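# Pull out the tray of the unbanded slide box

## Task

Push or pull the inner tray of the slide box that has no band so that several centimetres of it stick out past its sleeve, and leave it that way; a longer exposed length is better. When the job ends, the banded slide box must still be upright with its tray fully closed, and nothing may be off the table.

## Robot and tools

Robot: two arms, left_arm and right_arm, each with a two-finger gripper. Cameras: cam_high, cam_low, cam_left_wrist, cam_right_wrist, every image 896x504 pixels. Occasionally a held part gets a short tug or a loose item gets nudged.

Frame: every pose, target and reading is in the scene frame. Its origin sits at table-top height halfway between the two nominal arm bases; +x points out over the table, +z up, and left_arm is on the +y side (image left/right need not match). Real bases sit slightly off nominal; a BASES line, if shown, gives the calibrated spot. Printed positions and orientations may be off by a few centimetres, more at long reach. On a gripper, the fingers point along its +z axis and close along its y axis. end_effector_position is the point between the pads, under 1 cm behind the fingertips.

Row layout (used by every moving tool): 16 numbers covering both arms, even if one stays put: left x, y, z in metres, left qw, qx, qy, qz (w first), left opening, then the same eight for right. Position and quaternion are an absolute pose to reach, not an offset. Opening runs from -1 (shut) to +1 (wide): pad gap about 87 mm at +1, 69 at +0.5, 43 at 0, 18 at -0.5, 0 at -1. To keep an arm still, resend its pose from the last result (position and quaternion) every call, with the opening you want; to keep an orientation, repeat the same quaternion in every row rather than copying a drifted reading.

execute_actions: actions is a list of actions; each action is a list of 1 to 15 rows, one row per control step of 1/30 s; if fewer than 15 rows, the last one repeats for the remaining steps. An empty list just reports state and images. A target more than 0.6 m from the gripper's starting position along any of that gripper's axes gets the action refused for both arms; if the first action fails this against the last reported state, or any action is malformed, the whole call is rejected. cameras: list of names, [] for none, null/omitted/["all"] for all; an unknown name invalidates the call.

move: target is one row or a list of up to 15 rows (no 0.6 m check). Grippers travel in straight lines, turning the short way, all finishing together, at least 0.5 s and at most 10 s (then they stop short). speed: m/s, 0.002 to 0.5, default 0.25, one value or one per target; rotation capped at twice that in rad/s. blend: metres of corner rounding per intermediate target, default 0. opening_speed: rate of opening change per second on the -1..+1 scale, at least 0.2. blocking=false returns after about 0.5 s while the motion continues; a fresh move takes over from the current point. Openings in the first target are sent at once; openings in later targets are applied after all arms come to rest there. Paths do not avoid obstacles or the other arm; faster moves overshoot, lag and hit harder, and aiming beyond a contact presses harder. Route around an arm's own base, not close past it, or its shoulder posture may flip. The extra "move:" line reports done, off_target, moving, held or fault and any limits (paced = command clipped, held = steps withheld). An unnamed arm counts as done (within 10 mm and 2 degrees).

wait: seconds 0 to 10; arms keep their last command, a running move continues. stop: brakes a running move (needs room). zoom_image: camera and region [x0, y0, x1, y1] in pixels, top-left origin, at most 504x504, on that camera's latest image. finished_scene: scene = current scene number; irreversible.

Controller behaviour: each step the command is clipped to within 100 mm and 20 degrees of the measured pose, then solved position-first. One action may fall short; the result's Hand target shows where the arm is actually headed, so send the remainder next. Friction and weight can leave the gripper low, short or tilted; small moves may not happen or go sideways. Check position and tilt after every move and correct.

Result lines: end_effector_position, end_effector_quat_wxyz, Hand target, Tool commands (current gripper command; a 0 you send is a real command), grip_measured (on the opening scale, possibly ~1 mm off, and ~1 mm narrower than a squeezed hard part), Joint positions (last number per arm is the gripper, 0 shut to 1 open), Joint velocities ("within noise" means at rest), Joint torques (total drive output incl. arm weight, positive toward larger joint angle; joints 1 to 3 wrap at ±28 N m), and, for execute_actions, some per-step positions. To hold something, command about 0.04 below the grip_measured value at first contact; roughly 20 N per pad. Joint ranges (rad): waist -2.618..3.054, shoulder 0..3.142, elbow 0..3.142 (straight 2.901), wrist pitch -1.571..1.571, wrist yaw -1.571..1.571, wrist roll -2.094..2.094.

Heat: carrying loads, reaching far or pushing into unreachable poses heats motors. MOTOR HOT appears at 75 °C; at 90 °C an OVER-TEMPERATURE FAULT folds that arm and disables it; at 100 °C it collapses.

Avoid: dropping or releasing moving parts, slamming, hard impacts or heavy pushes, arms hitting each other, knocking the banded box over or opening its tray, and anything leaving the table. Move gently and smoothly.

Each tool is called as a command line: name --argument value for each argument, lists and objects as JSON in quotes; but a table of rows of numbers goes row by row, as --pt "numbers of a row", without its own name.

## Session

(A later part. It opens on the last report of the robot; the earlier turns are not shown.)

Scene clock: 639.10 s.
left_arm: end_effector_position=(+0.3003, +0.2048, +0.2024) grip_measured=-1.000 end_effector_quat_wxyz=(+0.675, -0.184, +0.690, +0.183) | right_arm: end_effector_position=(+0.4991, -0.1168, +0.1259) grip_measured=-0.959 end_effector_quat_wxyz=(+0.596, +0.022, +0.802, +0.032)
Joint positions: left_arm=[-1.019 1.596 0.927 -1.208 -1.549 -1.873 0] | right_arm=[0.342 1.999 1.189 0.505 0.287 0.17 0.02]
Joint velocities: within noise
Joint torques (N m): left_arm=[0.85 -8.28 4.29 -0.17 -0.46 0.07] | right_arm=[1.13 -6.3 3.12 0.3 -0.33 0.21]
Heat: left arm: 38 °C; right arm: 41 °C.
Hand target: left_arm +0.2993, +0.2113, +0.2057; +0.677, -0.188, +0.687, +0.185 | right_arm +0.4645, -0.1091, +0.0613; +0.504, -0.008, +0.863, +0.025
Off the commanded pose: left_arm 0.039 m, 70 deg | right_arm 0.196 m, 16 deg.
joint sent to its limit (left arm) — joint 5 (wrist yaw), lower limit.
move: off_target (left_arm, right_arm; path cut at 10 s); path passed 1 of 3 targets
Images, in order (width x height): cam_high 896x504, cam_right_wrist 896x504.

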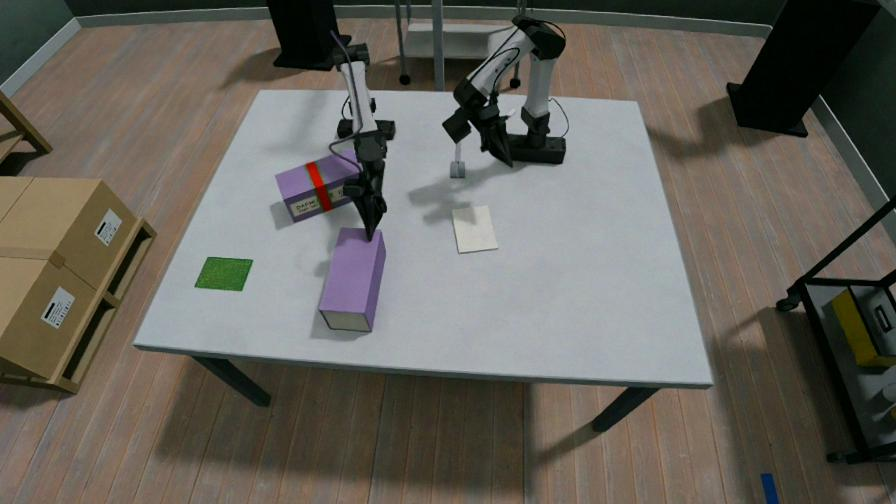

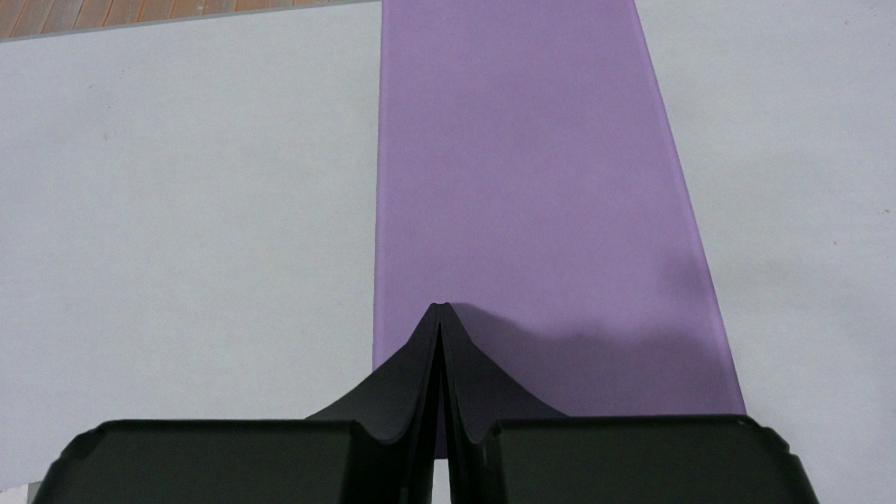

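move --pt "0.30 0.12 0.22 0.664 0.242 0.664 -0.242 -1 0.47 -0.13 0.17 0.5 0 0.866 0.02 -1" --pt "0.30 0.12 0.22 0.664 0.242 0.664 -0.242 -1 0.50 -0.28 0.17 0.4 0 0.917 0.0 -1" --speed '[0.2,0.15]'

Scene clock: 674.13 s.
left_arm: end_effector_position=(+0.3004, +0.1185, +0.2276) grip_measured=-1.000 end_effector_quat_wxyz=(+0.668, +0.238, +0.661, -0.244) | right_arm: end_effector_position=(+0.4926, -0.2835, +0.1579) grip_measured=-0.959 end_effector_quat_wxyz=(+0.388, +0.007, +0.922, -0.005)
Joint positions: left_arm=[-0.557 0.88 0.249 0.642 0.107 -0.005 0] | right_arm=[-0.04 2.041 1.771 -0.504 -0.025 -0.03 0.02]
Joint velocities: within noise
Joint torques (N m): left_arm=[0.94 -0.55 6.22 1.96 0.17 -0.01] | right_arm=[-0.42 -9.22 9.63 1.8 -0.17 -0.04]
Heat: left arm: 36 °C; right arm: 39 °C.
Hand target: left_arm +0.2999, +0.1200, +0.2201; +0.664, +0.242, +0.665, -0.242 | right_arm +0.4996, -0.2799, +0.1702; +0.400, +0.000, +0.916, +0.000
Off the commanded pose: left_arm 0.008 m, 1 deg | right_arm 0.015 m, 2 deg.
move: off_target (right_arm); limits=paced

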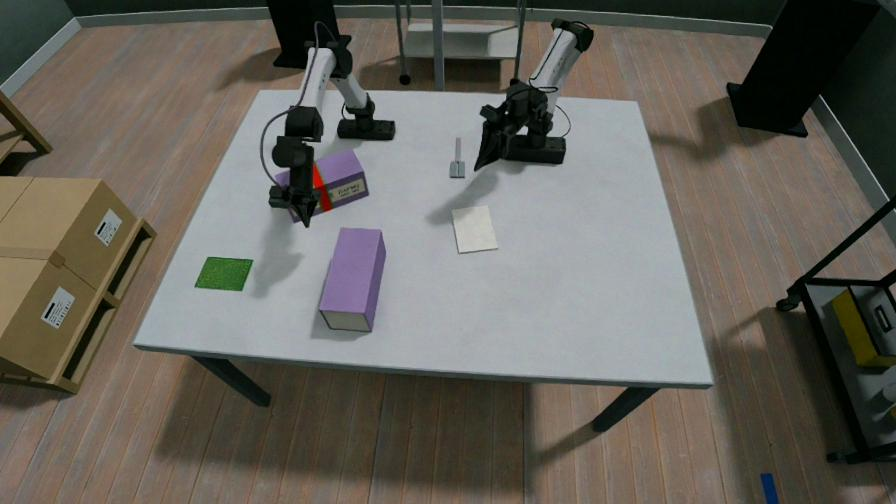

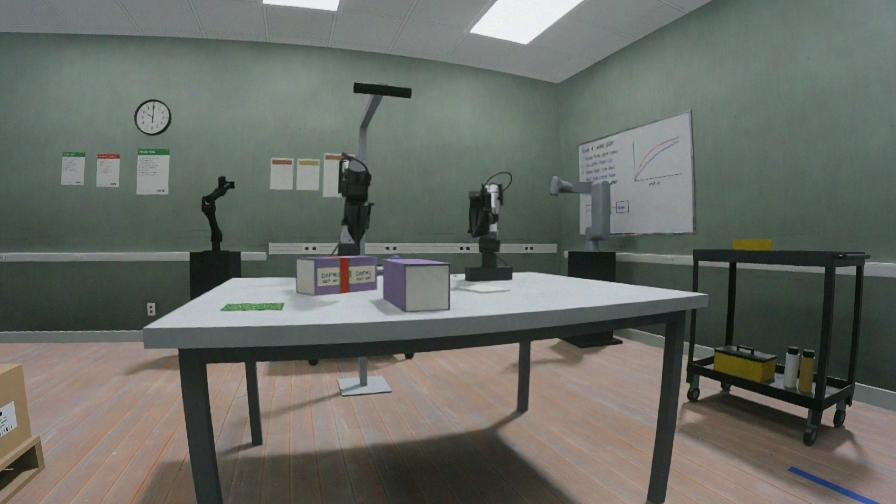

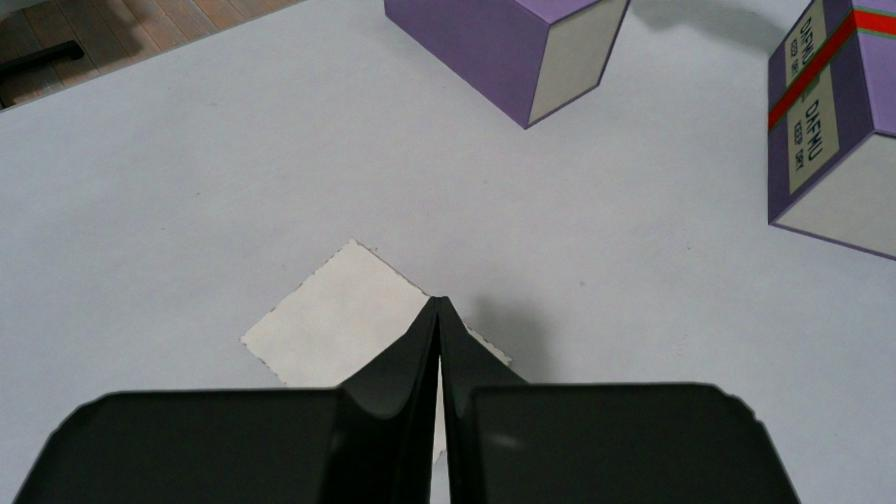

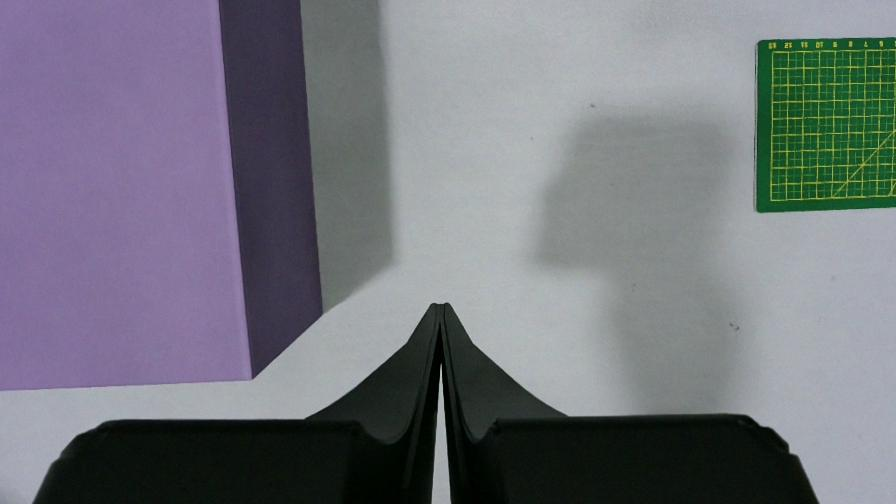

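move --pt "0.30 0.14 0.22 0.664 0.242 0.664 -0.242 -1 0.51 -0.28 0.06 0.4 0 0.917 0.0 -1" --pt "0.30 0.14 0.22 0.664 0.242 0.664 -0.242 -1 0.51 -0.12 0.06 0.4 0 0.917 0.0 -1" --speed '[0.1,0.05]'

Scene clock: 684.60 s.
left_arm: end_effector_position=(+0.3023, +0.1377, +0.2250) grip_measured=-1.000 end_effector_quat_wxyz=(+0.667, +0.239, +0.662, -0.243) | right_arm: end_effector_position=(+0.5017, -0.1242, +0.0500) grip_measured=-0.959 end_effector_quat_wxyz=(+0.389, -0.004, +0.921, +0.000)
Joint positions: left_arm=[-0.444 0.824 0.226 0.607 0.221 -0.005 0] | right_arm=[0.3 2.236 1.642 -0.198 0.2 0.193 0.02]
Joint velocities: within noise
Joint torques (N m): left_arm=[0.8 -1.89 6.53 1.75 0.13 0.04] | right_arm=[-0.21 -10.06 9.17 1.79 0.15 0.1]
Heat: left arm: 34 °C; right arm: 40 °C.
Hand target: left_arm +0.3002, +0.1399, +0.2200; +0.664, +0.242, +0.664, -0.242 | right_arm +0.5097, -0.1200, +0.0602; +0.400, +0.000, +0.916, +0.000
Off the commanded pose: left_arm 0.006 m, 1 deg | right_arm 0.014 m, 1 deg.
move: off_target (right_arm)

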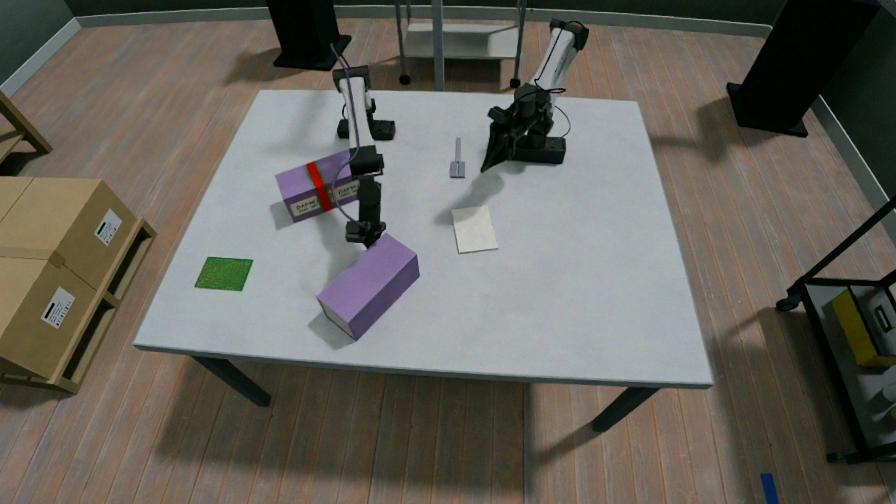

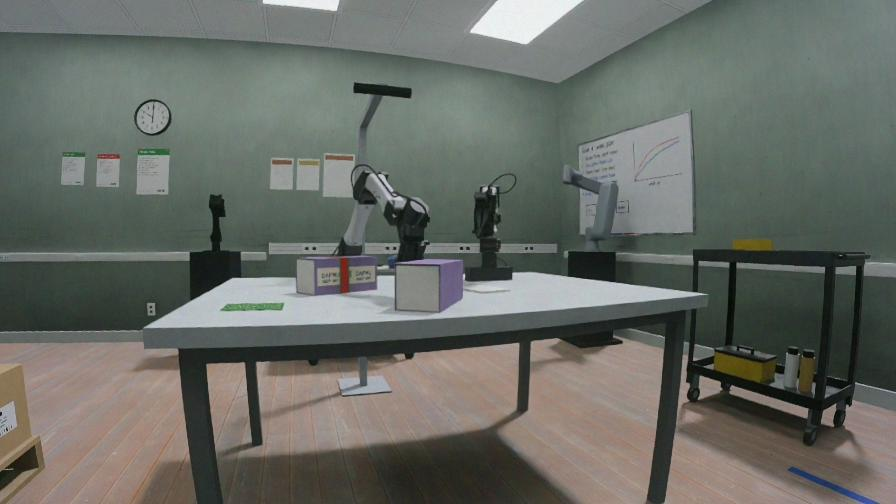

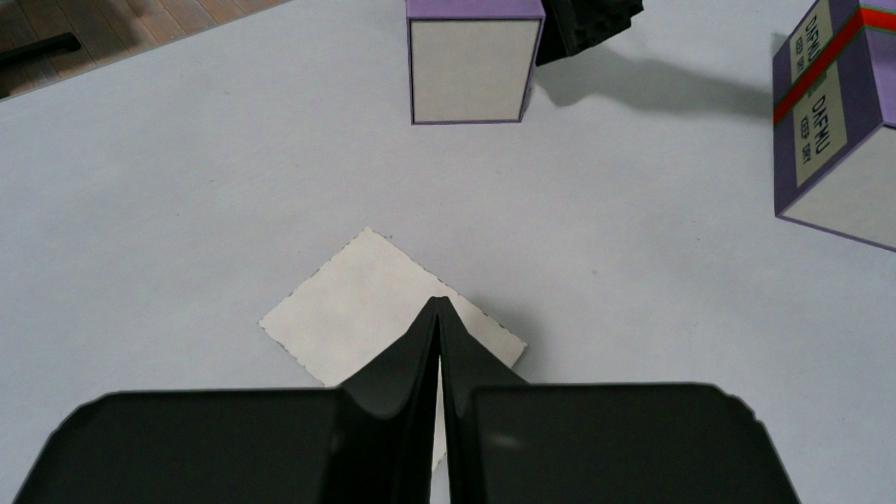

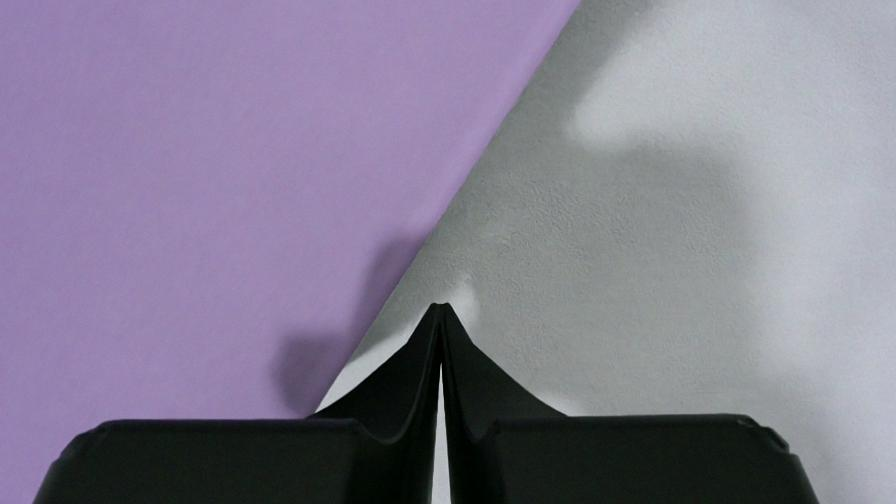

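move --pt "0.30 0.14 0.22 0.664 0.242 0.664 -0.242 -1 0.51 -0.07 0.06 0.4 0 0.917 0.0 -1" --pt "0.30 0.14 0.22 0.664 0.242 0.664 -0.242 -1 0.50 -0.10 0.06 0.4 0 0.917 0.0 -1" --pt "0.30 0.14 0.22 0.664 0.242 0.664 -0.242 -1 0.49 -0.12 0.17 0.55 0 0.835 0.0 -1" --pt "0.30 0.14 0.22 0.664 0.242 0.664 -0.242 -1 0.58 -0.085 0.17 0.55 0 0.835 0.0 -1" --speed '[0.05,0.08,0.12,0.1]'

Scene clock: 705.30 s.
left_arm: end_effector_position=(+0.3022, +0.1376, +0.2250) grip_measured=-1.000 end_effector_quat_wxyz=(+0.667, +0.239, +0.662, -0.244) | right_arm: end_effector_position=(+0.5743, -0.0876, +0.1554) grip_measured=-0.959 end_effector_quat_wxyz=(+0.538, -0.002, +0.843, +0.002)
Joint positions: left_arm=[-0.444 0.824 0.226 0.607 0.221 -0.005 0] | right_arm=[0.352 2.283 1.906 -0.078 0.298 0.144 0.02]
Joint velocities: within noise
Joint torques (N m): left_arm=[0.85 -1.81 6.34 1.74 0.17 0.03] | right_arm=[-0.29 -10.95 9.85 2.04 0.18 -0.02]
Heat: left arm: 33 °C; right arm: 42 °C.
Hand target: left_arm +0.3001, +0.1399, +0.2200; +0.664, +0.242, +0.664, -0.242 | right_arm +0.5795, -0.0852, +0.1699; +0.550, +0.000, +0.835, +0.000
Off the commanded pose: left_arm 0.006 m, 1 deg | right_arm 0.016 m, 2 deg.
move: off_target (right_arm)

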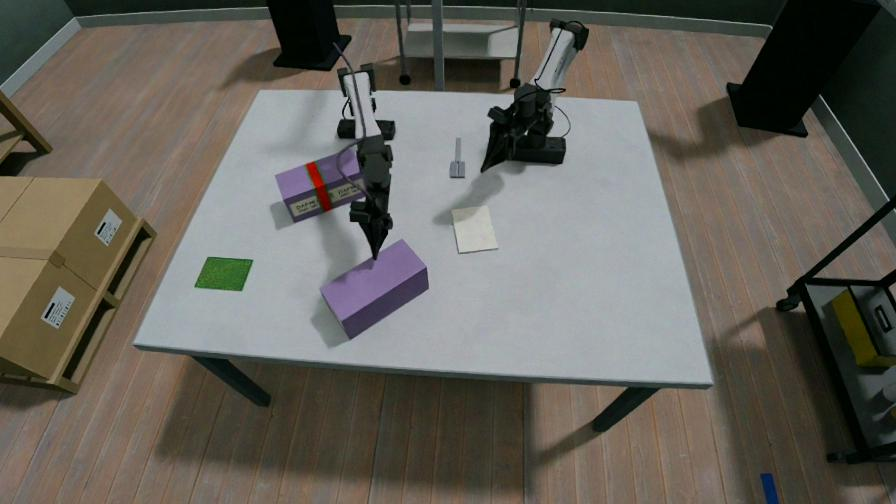

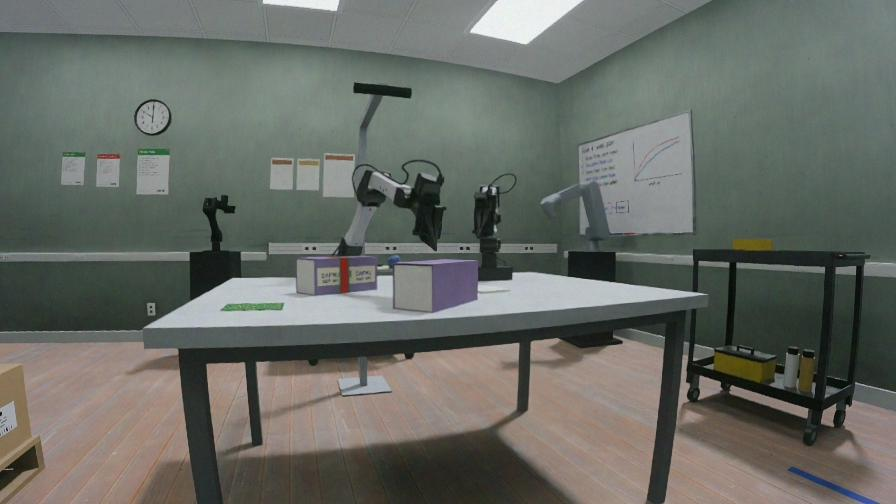

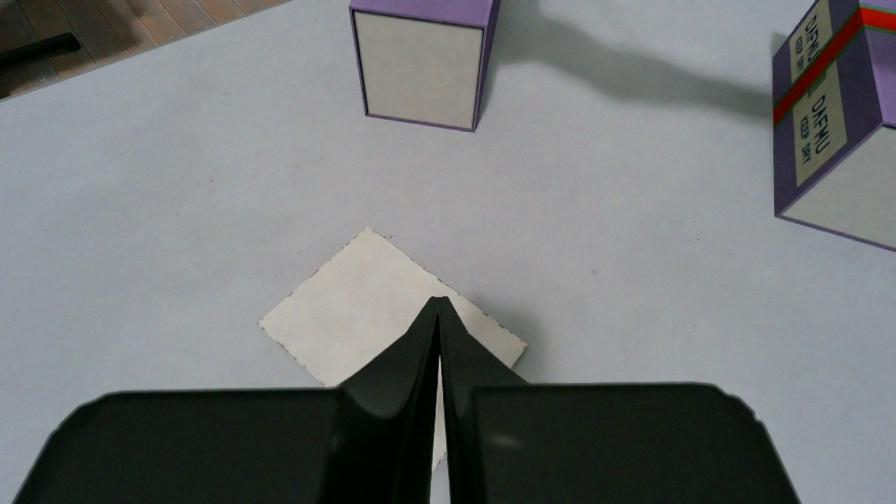

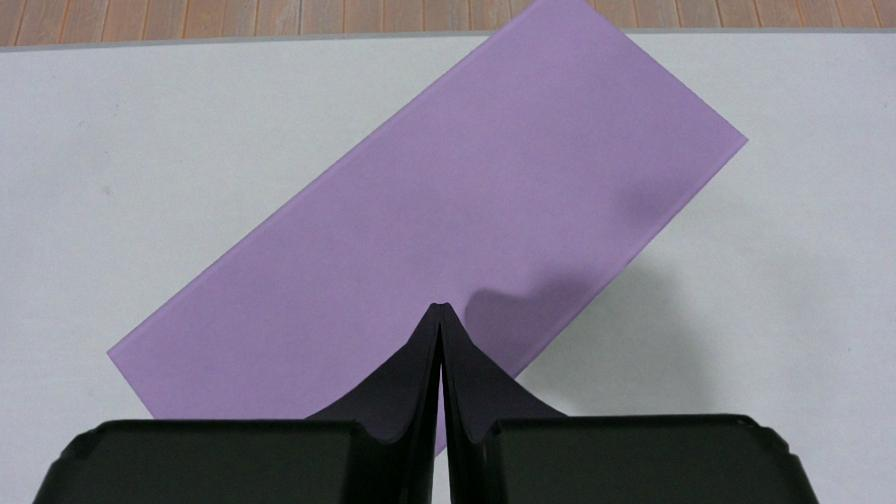

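move --pt "0.30 0.14 0.22 0.664 0.242 0.664 -0.242 -1 0.60 -0.08 0.15 0.55 0 0.835 0.0 -1" --pt "0.30 0.14 0.22 0.664 0.242 0.664 -0.242 -1 0.59 -0.08 0.06 0.55 0 0.835 0.0 -1" --pt "0.30 0.14 0.22 0.664 0.242 0.664 -0.242 -1 0.46 -0.07 0.055 0.55 0 0.835 0.0 -1" --speed '[0.06,0.06,0.04]'

Scene clock: 719.83 s.
left_arm: end_effector_position=(+0.3022, +0.1376, +0.2250) grip_measured=-1.000 end_effector_quat_wxyz=(+0.667, +0.239, +0.662, -0.244) | right_arm: end_effector_position=(+0.4627, -0.0689, +0.0494) grip_measured=-0.959 end_effector_quat_wxyz=(+0.547, -0.006, +0.837, +0.002)
Joint positions: left_arm=[-0.444 0.824 0.226 0.607 0.221 -0.005 0] | right_arm=[0.486 2.119 1.142 0.523 0.419 0.192 0.02]
Joint velocities: within noise
Joint torques (N m): left_arm=[0.8 -1.88 6.49 1.77 0.14 -0.02] | right_arm=[-0.34 -10.77 4.34 2.08 0.23 0.12]
Heat: left arm: 32 °C; right arm: 45 °C.
Hand target: left_arm +0.3001, +0.1399, +0.2200; +0.664, +0.242, +0.664, -0.242 | right_arm +0.4601, -0.0700, +0.0548; +0.550, +0.000, +0.835, +0.000
Off the commanded pose: left_arm 0.006 m, 1 deg | right_arm 0.006 m, 1 deg.
move: done

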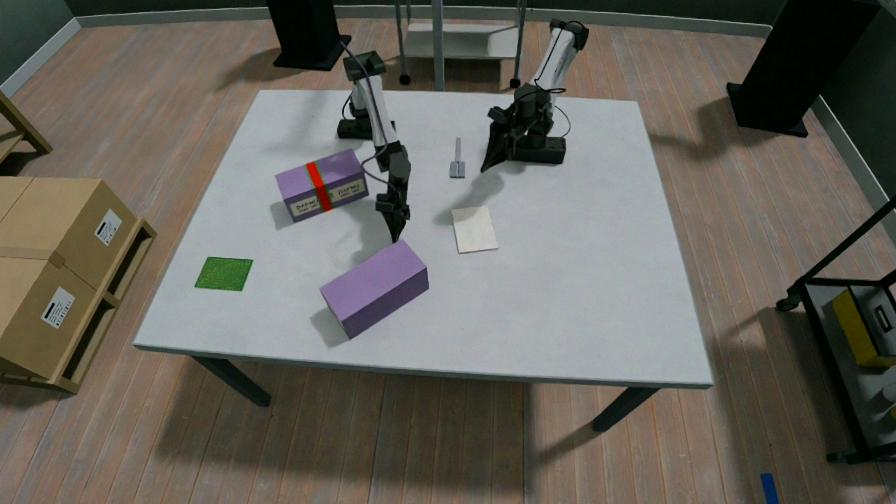

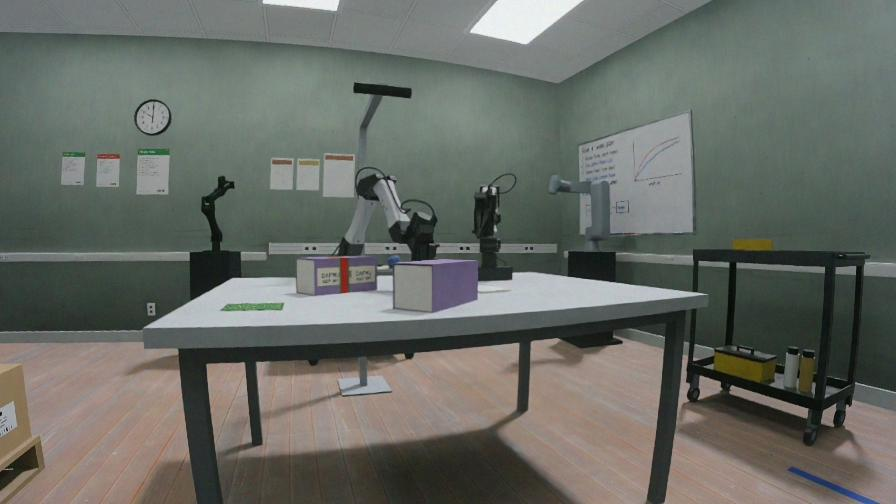

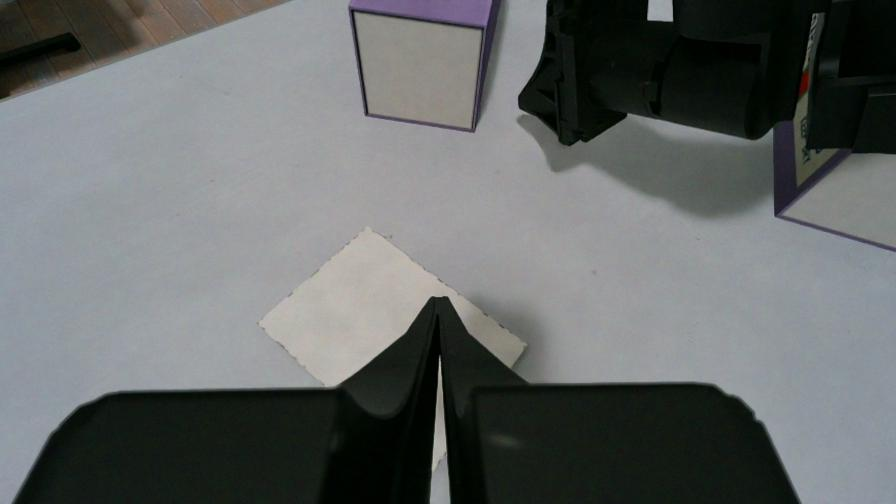

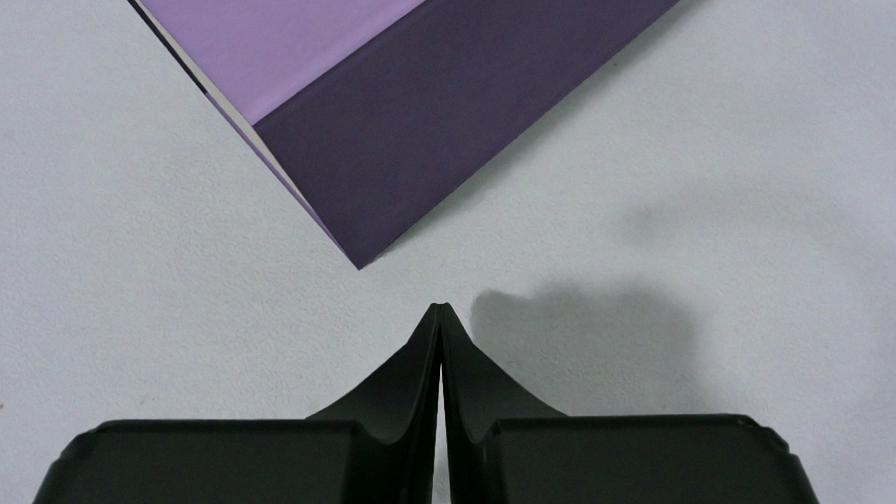

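move --pt "0.30 0.14 0.22 0.664 0.242 0.664 -0.242 -1 0.46 -0.08 0.18 0.5 0 0.866 0.0 -1" --pt "0.30 0.14 0.22 0.664 0.242 0.664 -0.242 -1 0.62 -0.07 0.17 0.5 0 0.866 0.0 -1" --pt "0.30 0.14 0.22 0.664 0.242 0.664 -0.242 -1 0.615 -0.07 0.03 0.45 0 0.893 0.0 -1" --speed '[0.12,0.12,0.06]'

Scene clock: 737.73 s.
left_arm: end_effector_position=(+0.3022, +0.1376, +0.2250) grip_measured=-1.000 end_effector_quat_wxyz=(+0.667, +0.239, +0.662, -0.244) | right_arm: end_effector_position=(+0.6466, -0.0626, +0.1281) grip_measured=-0.959 end_effector_quat_wxyz=(+0.553, +0.022, +0.832, +0.020)
Joint positions: left_arm=[-0.444 0.824 0.226 0.607 0.221 -0.005 0] | right_arm=[0.349 2.728 2.583 -0.271 0.296 0.191 0.02]
Joint velocities: within noise
Joint torques (N m): left_arm=[0.77 -2.22 6.38 1.72 0.14 0.03] | right_arm=[-1.11 -8.12 2.54 0.69 -0.29 0.14]
Heat: left arm: 32 °C; right arm: 45 °C.
Hand target: left_arm +0.3002, +0.1399, +0.2201; +0.664, +0.242, +0.664, -0.242 | right_arm +0.6181, -0.0698, +0.0383; +0.454, +0.002, +0.891, +0.002
Off the commanded pose: left_arm 0.006 m, 1 deg | right_arm 0.103 m, 14 deg; position clipped.
move: off_target (right_arm); limits=paced

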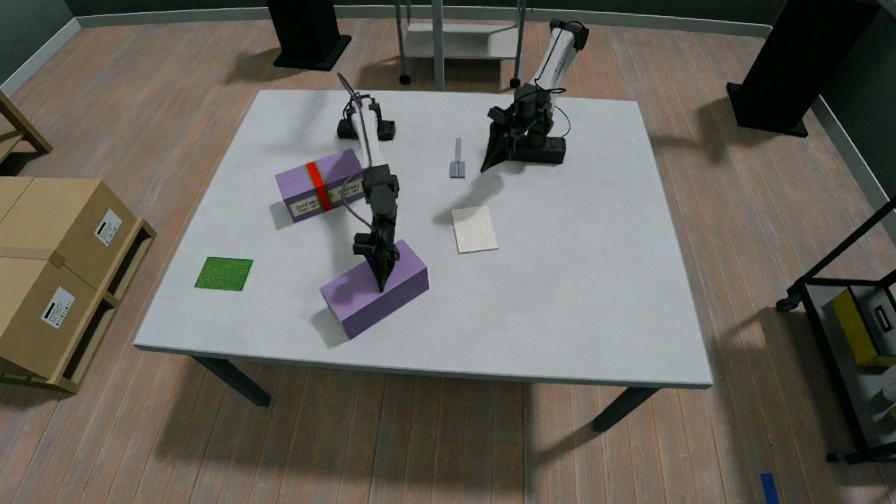

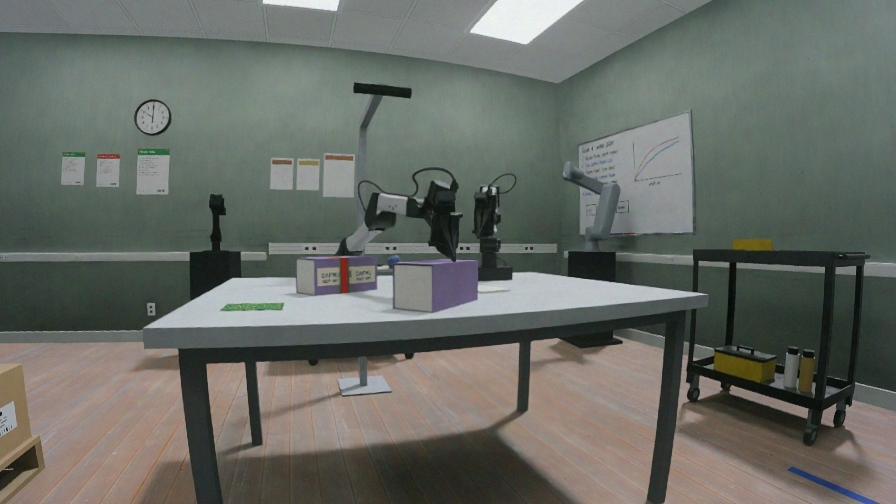

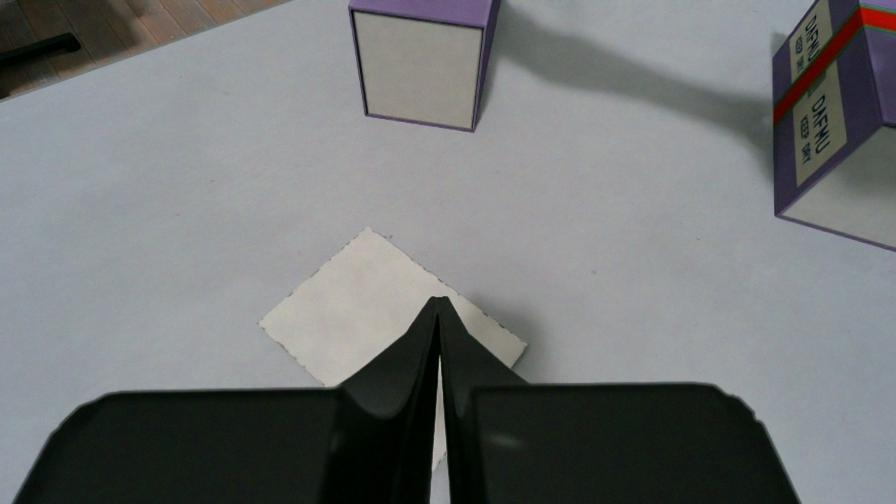

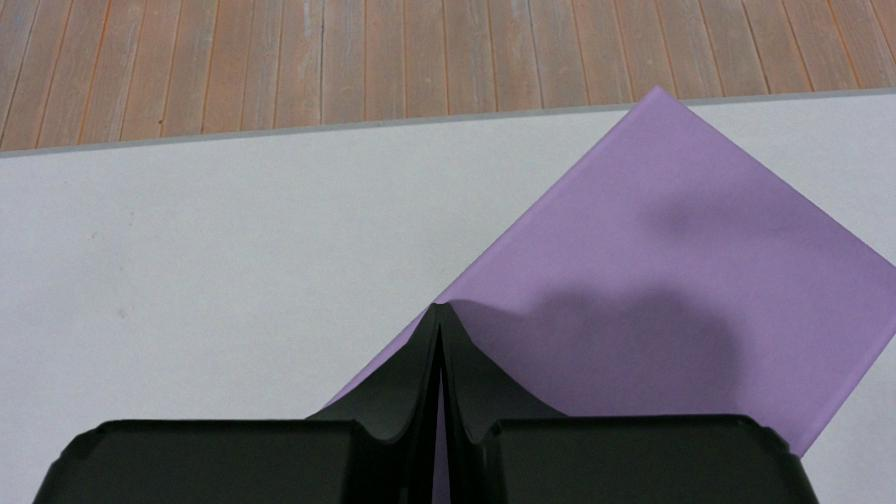

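move --pt "0.30 0.14 0.22 0.664 0.242 0.664 -0.242 -1 0.64 -0.07 0.145 0.52 0 0.854 0.0 -1" --pt "0.30 0.14 0.22 0.664 0.242 0.664 -0.242 -1 0.60 -0.09 0.145 0.55 0 0.835 0.0 -1" --pt "0.30 0.14 0.22 0.664 0.242 0.664 -0.242 -1 0.575 -0.09 0.045 0.55 0 0.835 0.0 -1" --pt "0.30 0.14 0.22 0.664 0.242 0.664 -0.242 -1 0.52 -0.09 0.045 0.55 0 0.835 0.0 -1" --speed '[0.08,0.08,0.08,0.04]' --cameras '["cam_high","cam_right_wrist"]'

Scene clock: 753.93 s.
left_arm: end_effector_position=(+0.3022, +0.1376, +0.2250) grip_measured=-1.000 end_effector_quat_wxyz=(+0.667, +0.239, +0.662, -0.244) | right_arm: end_effector_position=(+0.5529, -0.0845, +0.1251) grip_measured=-0.959 end_effector_quat_wxyz=(+0.651, +0.025, +0.758, +0.037)
Joint positions: left_arm=[-0.444 0.824 0.226 0.607 0.221 -0.005 0] | right_arm=[0.379 2.225 1.397 0.669 0.336 0.142 0.02]
Joint velocities: left_arm=[within noise] | right_arm=[-0.002 0.017 -0.007 -0.051 -0.154 0.022 -0.024]
Joint torques (N m): left_arm=[0.8 -2.13 6.43 1.76 0.15 0.05] | right_arm=[0.18 -8.68 1.29 0.03 0.06 0.1]
Heat: left arm: 33 °C; right arm: 46 °C.
Hand target: left_arm +0.3002, +0.1399, +0.2201; +0.664, +0.242, +0.664, -0.242 | right_arm +0.5189, -0.0917, +0.0497; +0.556, -0.001, +0.831, +0.000
Off the commanded pose: left_arm 0.006 m, 1 deg | right_arm 0.087 m, 15 deg.
move: off_target (right_arm)
Images, in order (width x height): cam_high 896x504, cam_right_wrist 896x504.

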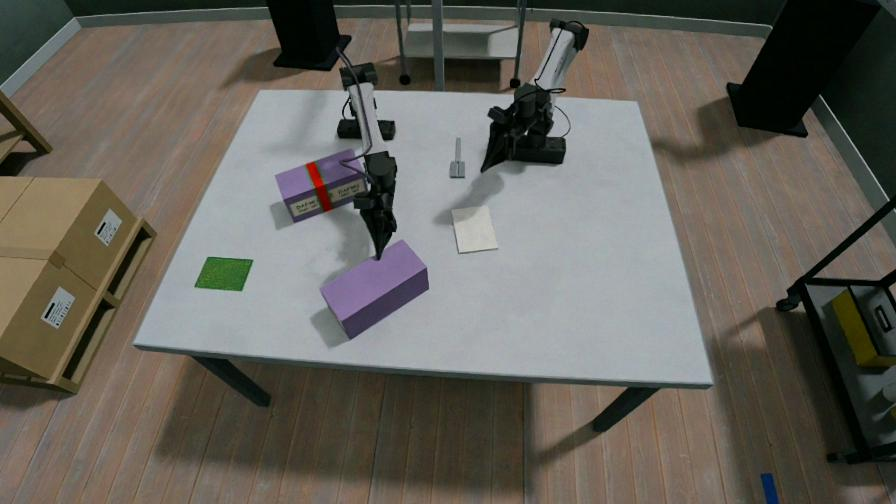

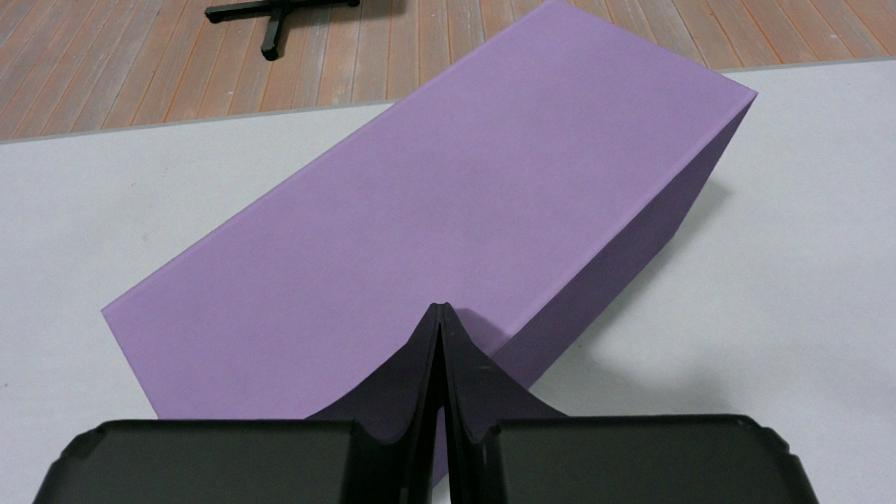

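move --pt "0.30 0.14 0.22 0.664 0.242 0.664 -0.242 -1 0.55 -0.085 0.145 0.6 0 0.8 0.0 -1" --pt "0.30 0.14 0.22 0.664 0.242 0.664 -0.242 -1 0.595 -0.075 0.145 0.55 0 0.835 0.0 -1" --pt "0.30 0.14 0.22 0.664 0.242 0.664 -0.242 -1 0.575 -0.075 0.0 0.45 0 0.893 0.0 -1" --pt "0.30 0.14 0.22 0.664 0.242 0.664 -0.242 -1 0.50 -0.075 0.0 0.5 0 0.866 0.0 -1" --speed '[0.08,0.08,0.08,0.03]' --cameras '["cam_high","cam_right_wrist"]'

Scene clock: 806.23 s.
left_arm: end_effector_position=(+0.3022, +0.1376, +0.2250) grip_measured=-1.000 end_effector_quat_wxyz=(+0.667, +0.239, +0.662, -0.244) | right_arm: end_effector_position=(+0.5604, -0.0666, +0.1253) grip_measured=-0.959 end_effector_quat_wxyz=(+0.617, +0.034, +0.785, +0.043)
Joint positions: left_arm=[-0.444 0.824 0.226 0.607 0.221 -0.005 0] | right_arm=[0.4 2.251 1.541 0.458 0.347 0.202 0.021]
Joint velocities: within noise
Joint torques (N m): left_arm=[0.84 -1.74 6.57 1.78 0.15 -0.02] | right_arm=[0.44 -8.51 1.2 -0.23 -0.04 0.02]
Heat: left arm: 33 °C; right arm: 43 °C.
Hand target: left_arm +0.3002, +0.1399, +0.2201; +0.664, +0.242, +0.664, -0.242 | right_arm +0.5181, -0.0744, +0.0416; +0.507, -0.001, +0.862, +0.001
Off the commanded pose: left_arm 0.006 m, 1 deg | right_arm 0.139 m, 18 deg; position clipped.
move: off_target (right_arm); limits=paced
Images, in order (width x height): cam_high 896x504, cam_right_wrist 896x504.

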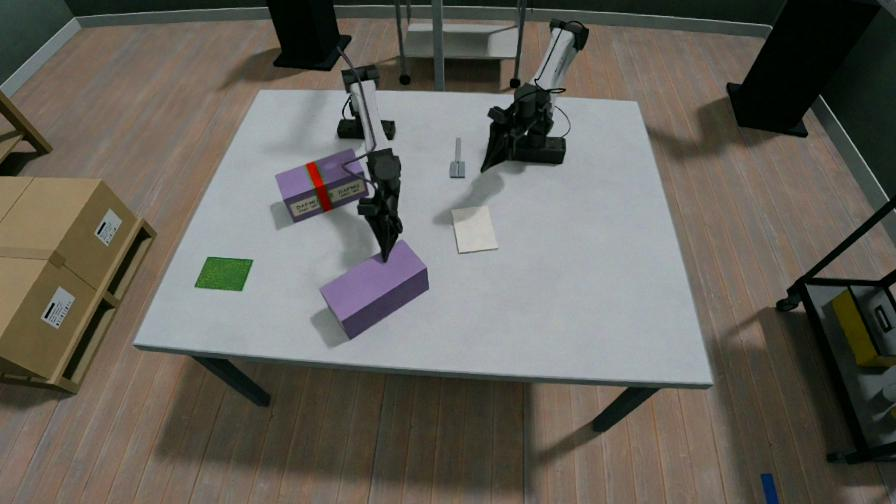

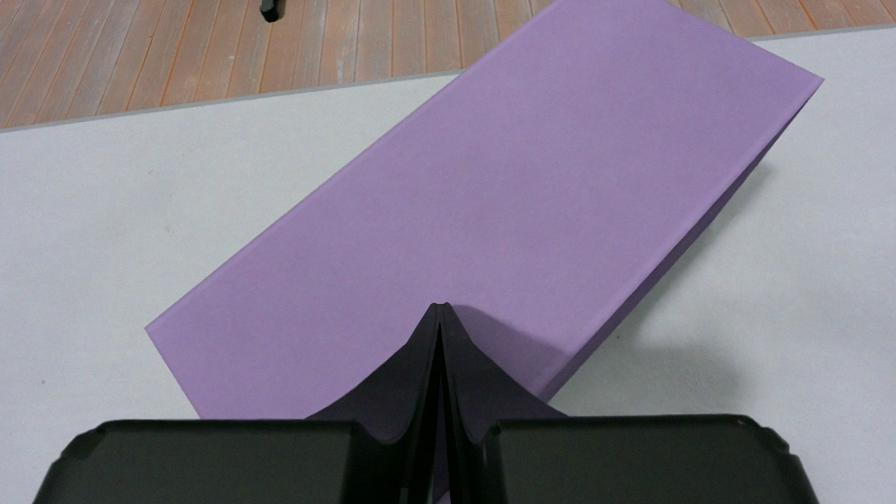

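move --pt "0.40 0.20 0.20 0.650 0.2776 0.650 -0.2776 -1 0.54 -0.10 0.16 0.5 0 0.866 0.0 -1" --pt "0.53 0.14 0.17 0.646 0.2876 0.646 -0.2876 -1 0.42 -0.22 0.22 0.4 0 0.917 0.0 -1" --speed '[0.12,0.15]'

Scene clock: 871.03 s.
left_arm: end_effector_position=(+0.5241, +0.1436, +0.1718) grip_measured=-1.000 end_effector_quat_wxyz=(+0.647, +0.289, +0.645, -0.285) | right_arm: end_effector_position=(+0.4263, -0.2213, +0.2144) grip_measured=-0.959 end_effector_quat_wxyz=(+0.398, +0.006, +0.917, -0.005)
Joint positions: left_arm=[-0.091 2.004 0.938 1.066 0.714 0.006 0] | right_arm=[0.115 1.766 1.613 -0.603 0.087 0.074 0.021]
Joint velocities: within noise
Joint torques (N m): left_arm=[-0.51 -8.25 8.65 1.6 0.05 -0.08] | right_arm=[-0.75 -9.84 5.33 1.84 -0.13 -0.07]
Heat: left arm: 34 °C; right arm: 44 °C.
Hand target: left_arm +0.5297, +0.1401, +0.1700; +0.646, +0.288, +0.646, -0.288 | right_arm +0.4201, -0.2201, +0.2199; +0.400, +0.000, +0.917, +0.000
Off the commanded pose: left_arm 0.007 m, 0 deg | right_arm 0.009 m, 1 deg.
move: done

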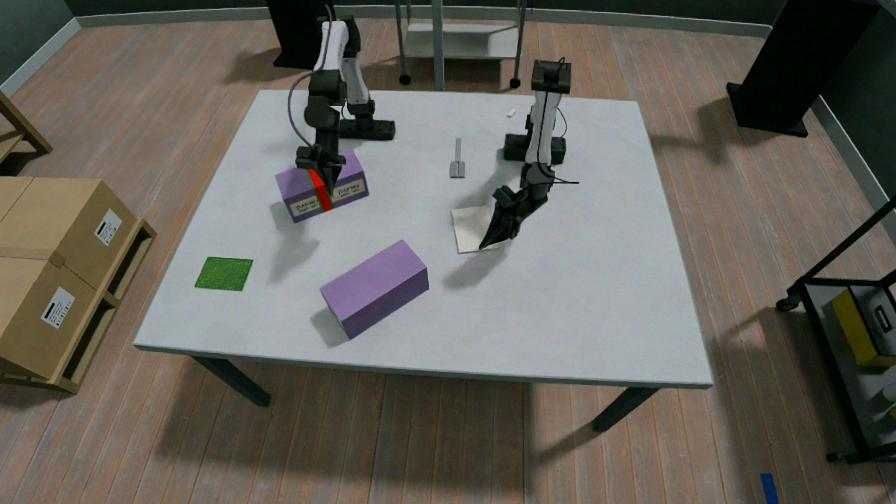

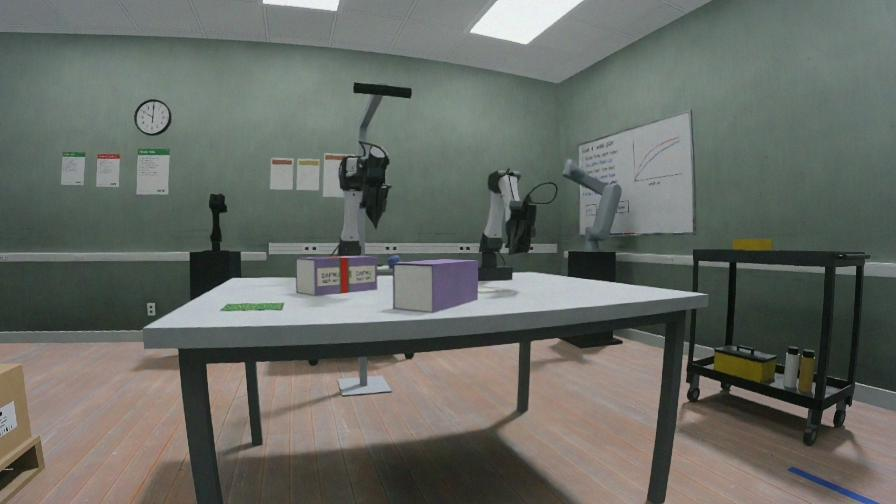

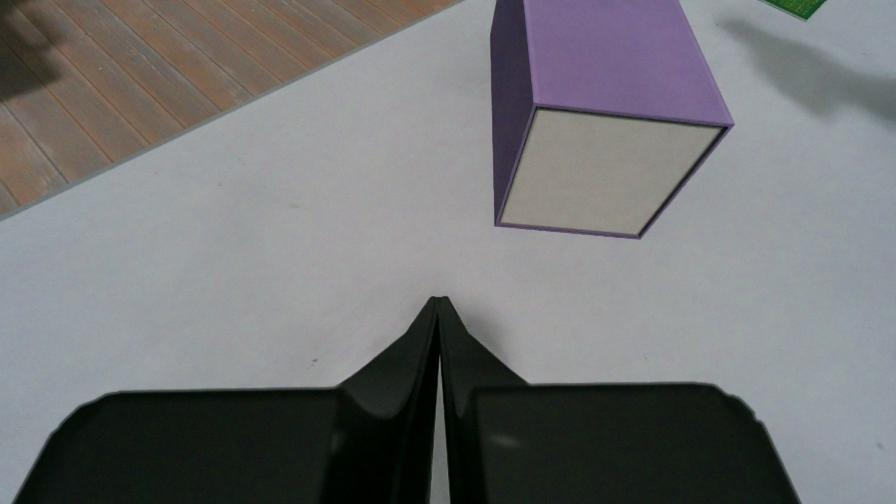

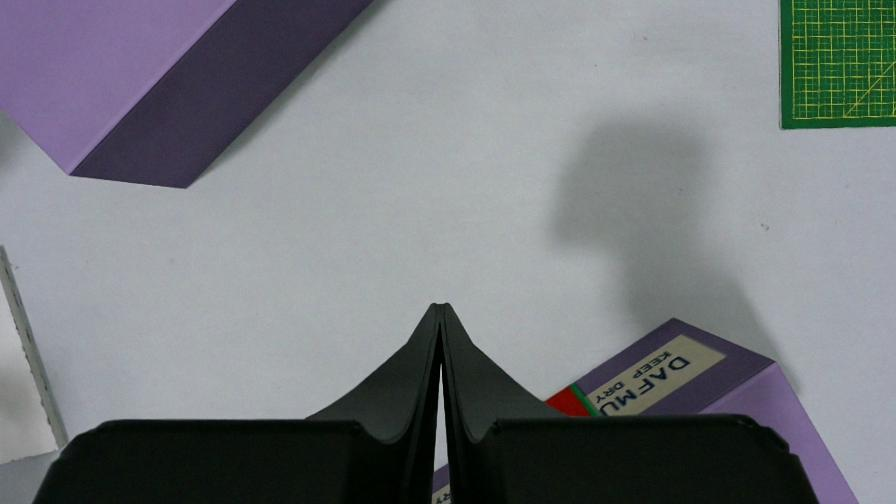

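move --pt "0.55 0.12 0.09 0.646 0.2876 0.646 -0.2876 -1 0.42 -0.22 0.22 0.4 0 0.917 0.0 -1" --pt "0.675 -0.02 0.09 0.646 0.2876 0.646 -0.2876 -1 0.42 -0.22 0.22 0.4 0 0.917 0.0 -1" --speed '[0.1,0.08]' --cameras '["cam_high","cam_left_wrist"]'

Scene clock: 891.73 s.
left_arm: end_effector_position=(+0.6724, -0.0160, +0.1000) grip_measured=-1.000 end_effector_quat_wxyz=(+0.649, +0.290, +0.642, -0.286) | right_arm: end_effector_position=(+0.4261, -0.2212, +0.2142) grip_measured=-0.959 end_effector_quat_wxyz=(+0.397, +0.005, +0.918, -0.005)
Joint positions: left_arm=[-0.343 2.751 2.018 0.741 0.464 0.006 0] | right_arm=[0.115 1.766 1.613 -0.604 0.085 0.073 0.021]
Joint velocities: within noise
Joint torques (N m): left_arm=[-0.39 -13.85 10.37 1.7 0.06 -0.1] | right_arm=[-0.73 -9.84 5.33 1.82 -0.12 -0.03]
Heat: left arm: 34 °C; right arm: 44 °C.
Hand target: left_arm +0.6740, -0.0196, +0.0900; +0.646, +0.288, +0.646, -0.287 | right_arm +0.4201, -0.2201, +0.2199; +0.400, +0.000, +0.917, +0.000
Off the commanded pose: left_arm 0.011 m, 1 deg | right_arm 0.008 m, 1 deg.
move: off_target (left_arm)
Images, in order (width x height): cam_high 896x504, cam_left_wrist 896x504.

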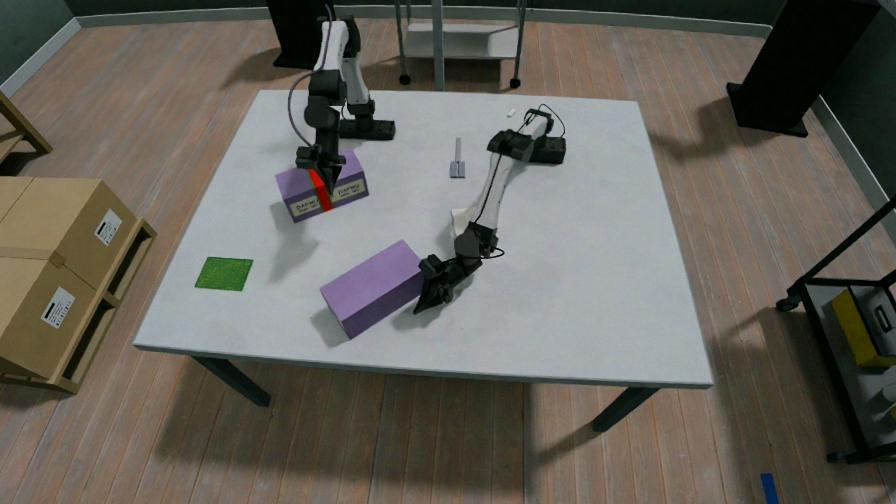

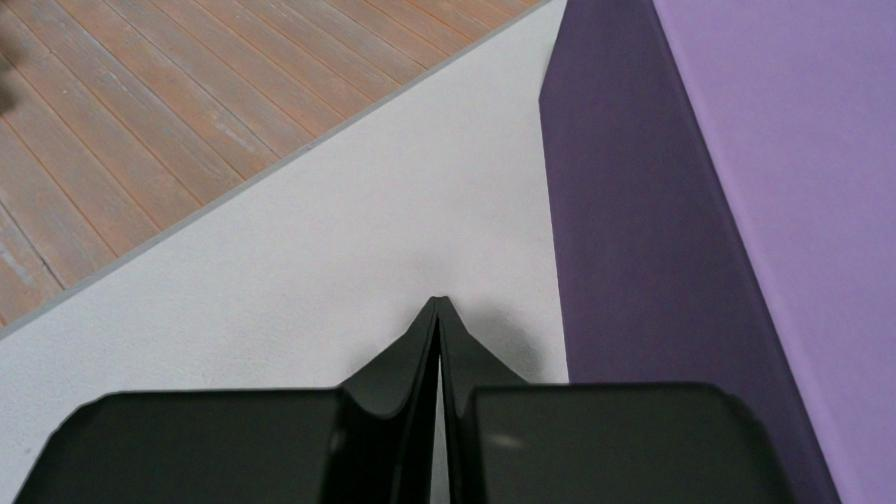

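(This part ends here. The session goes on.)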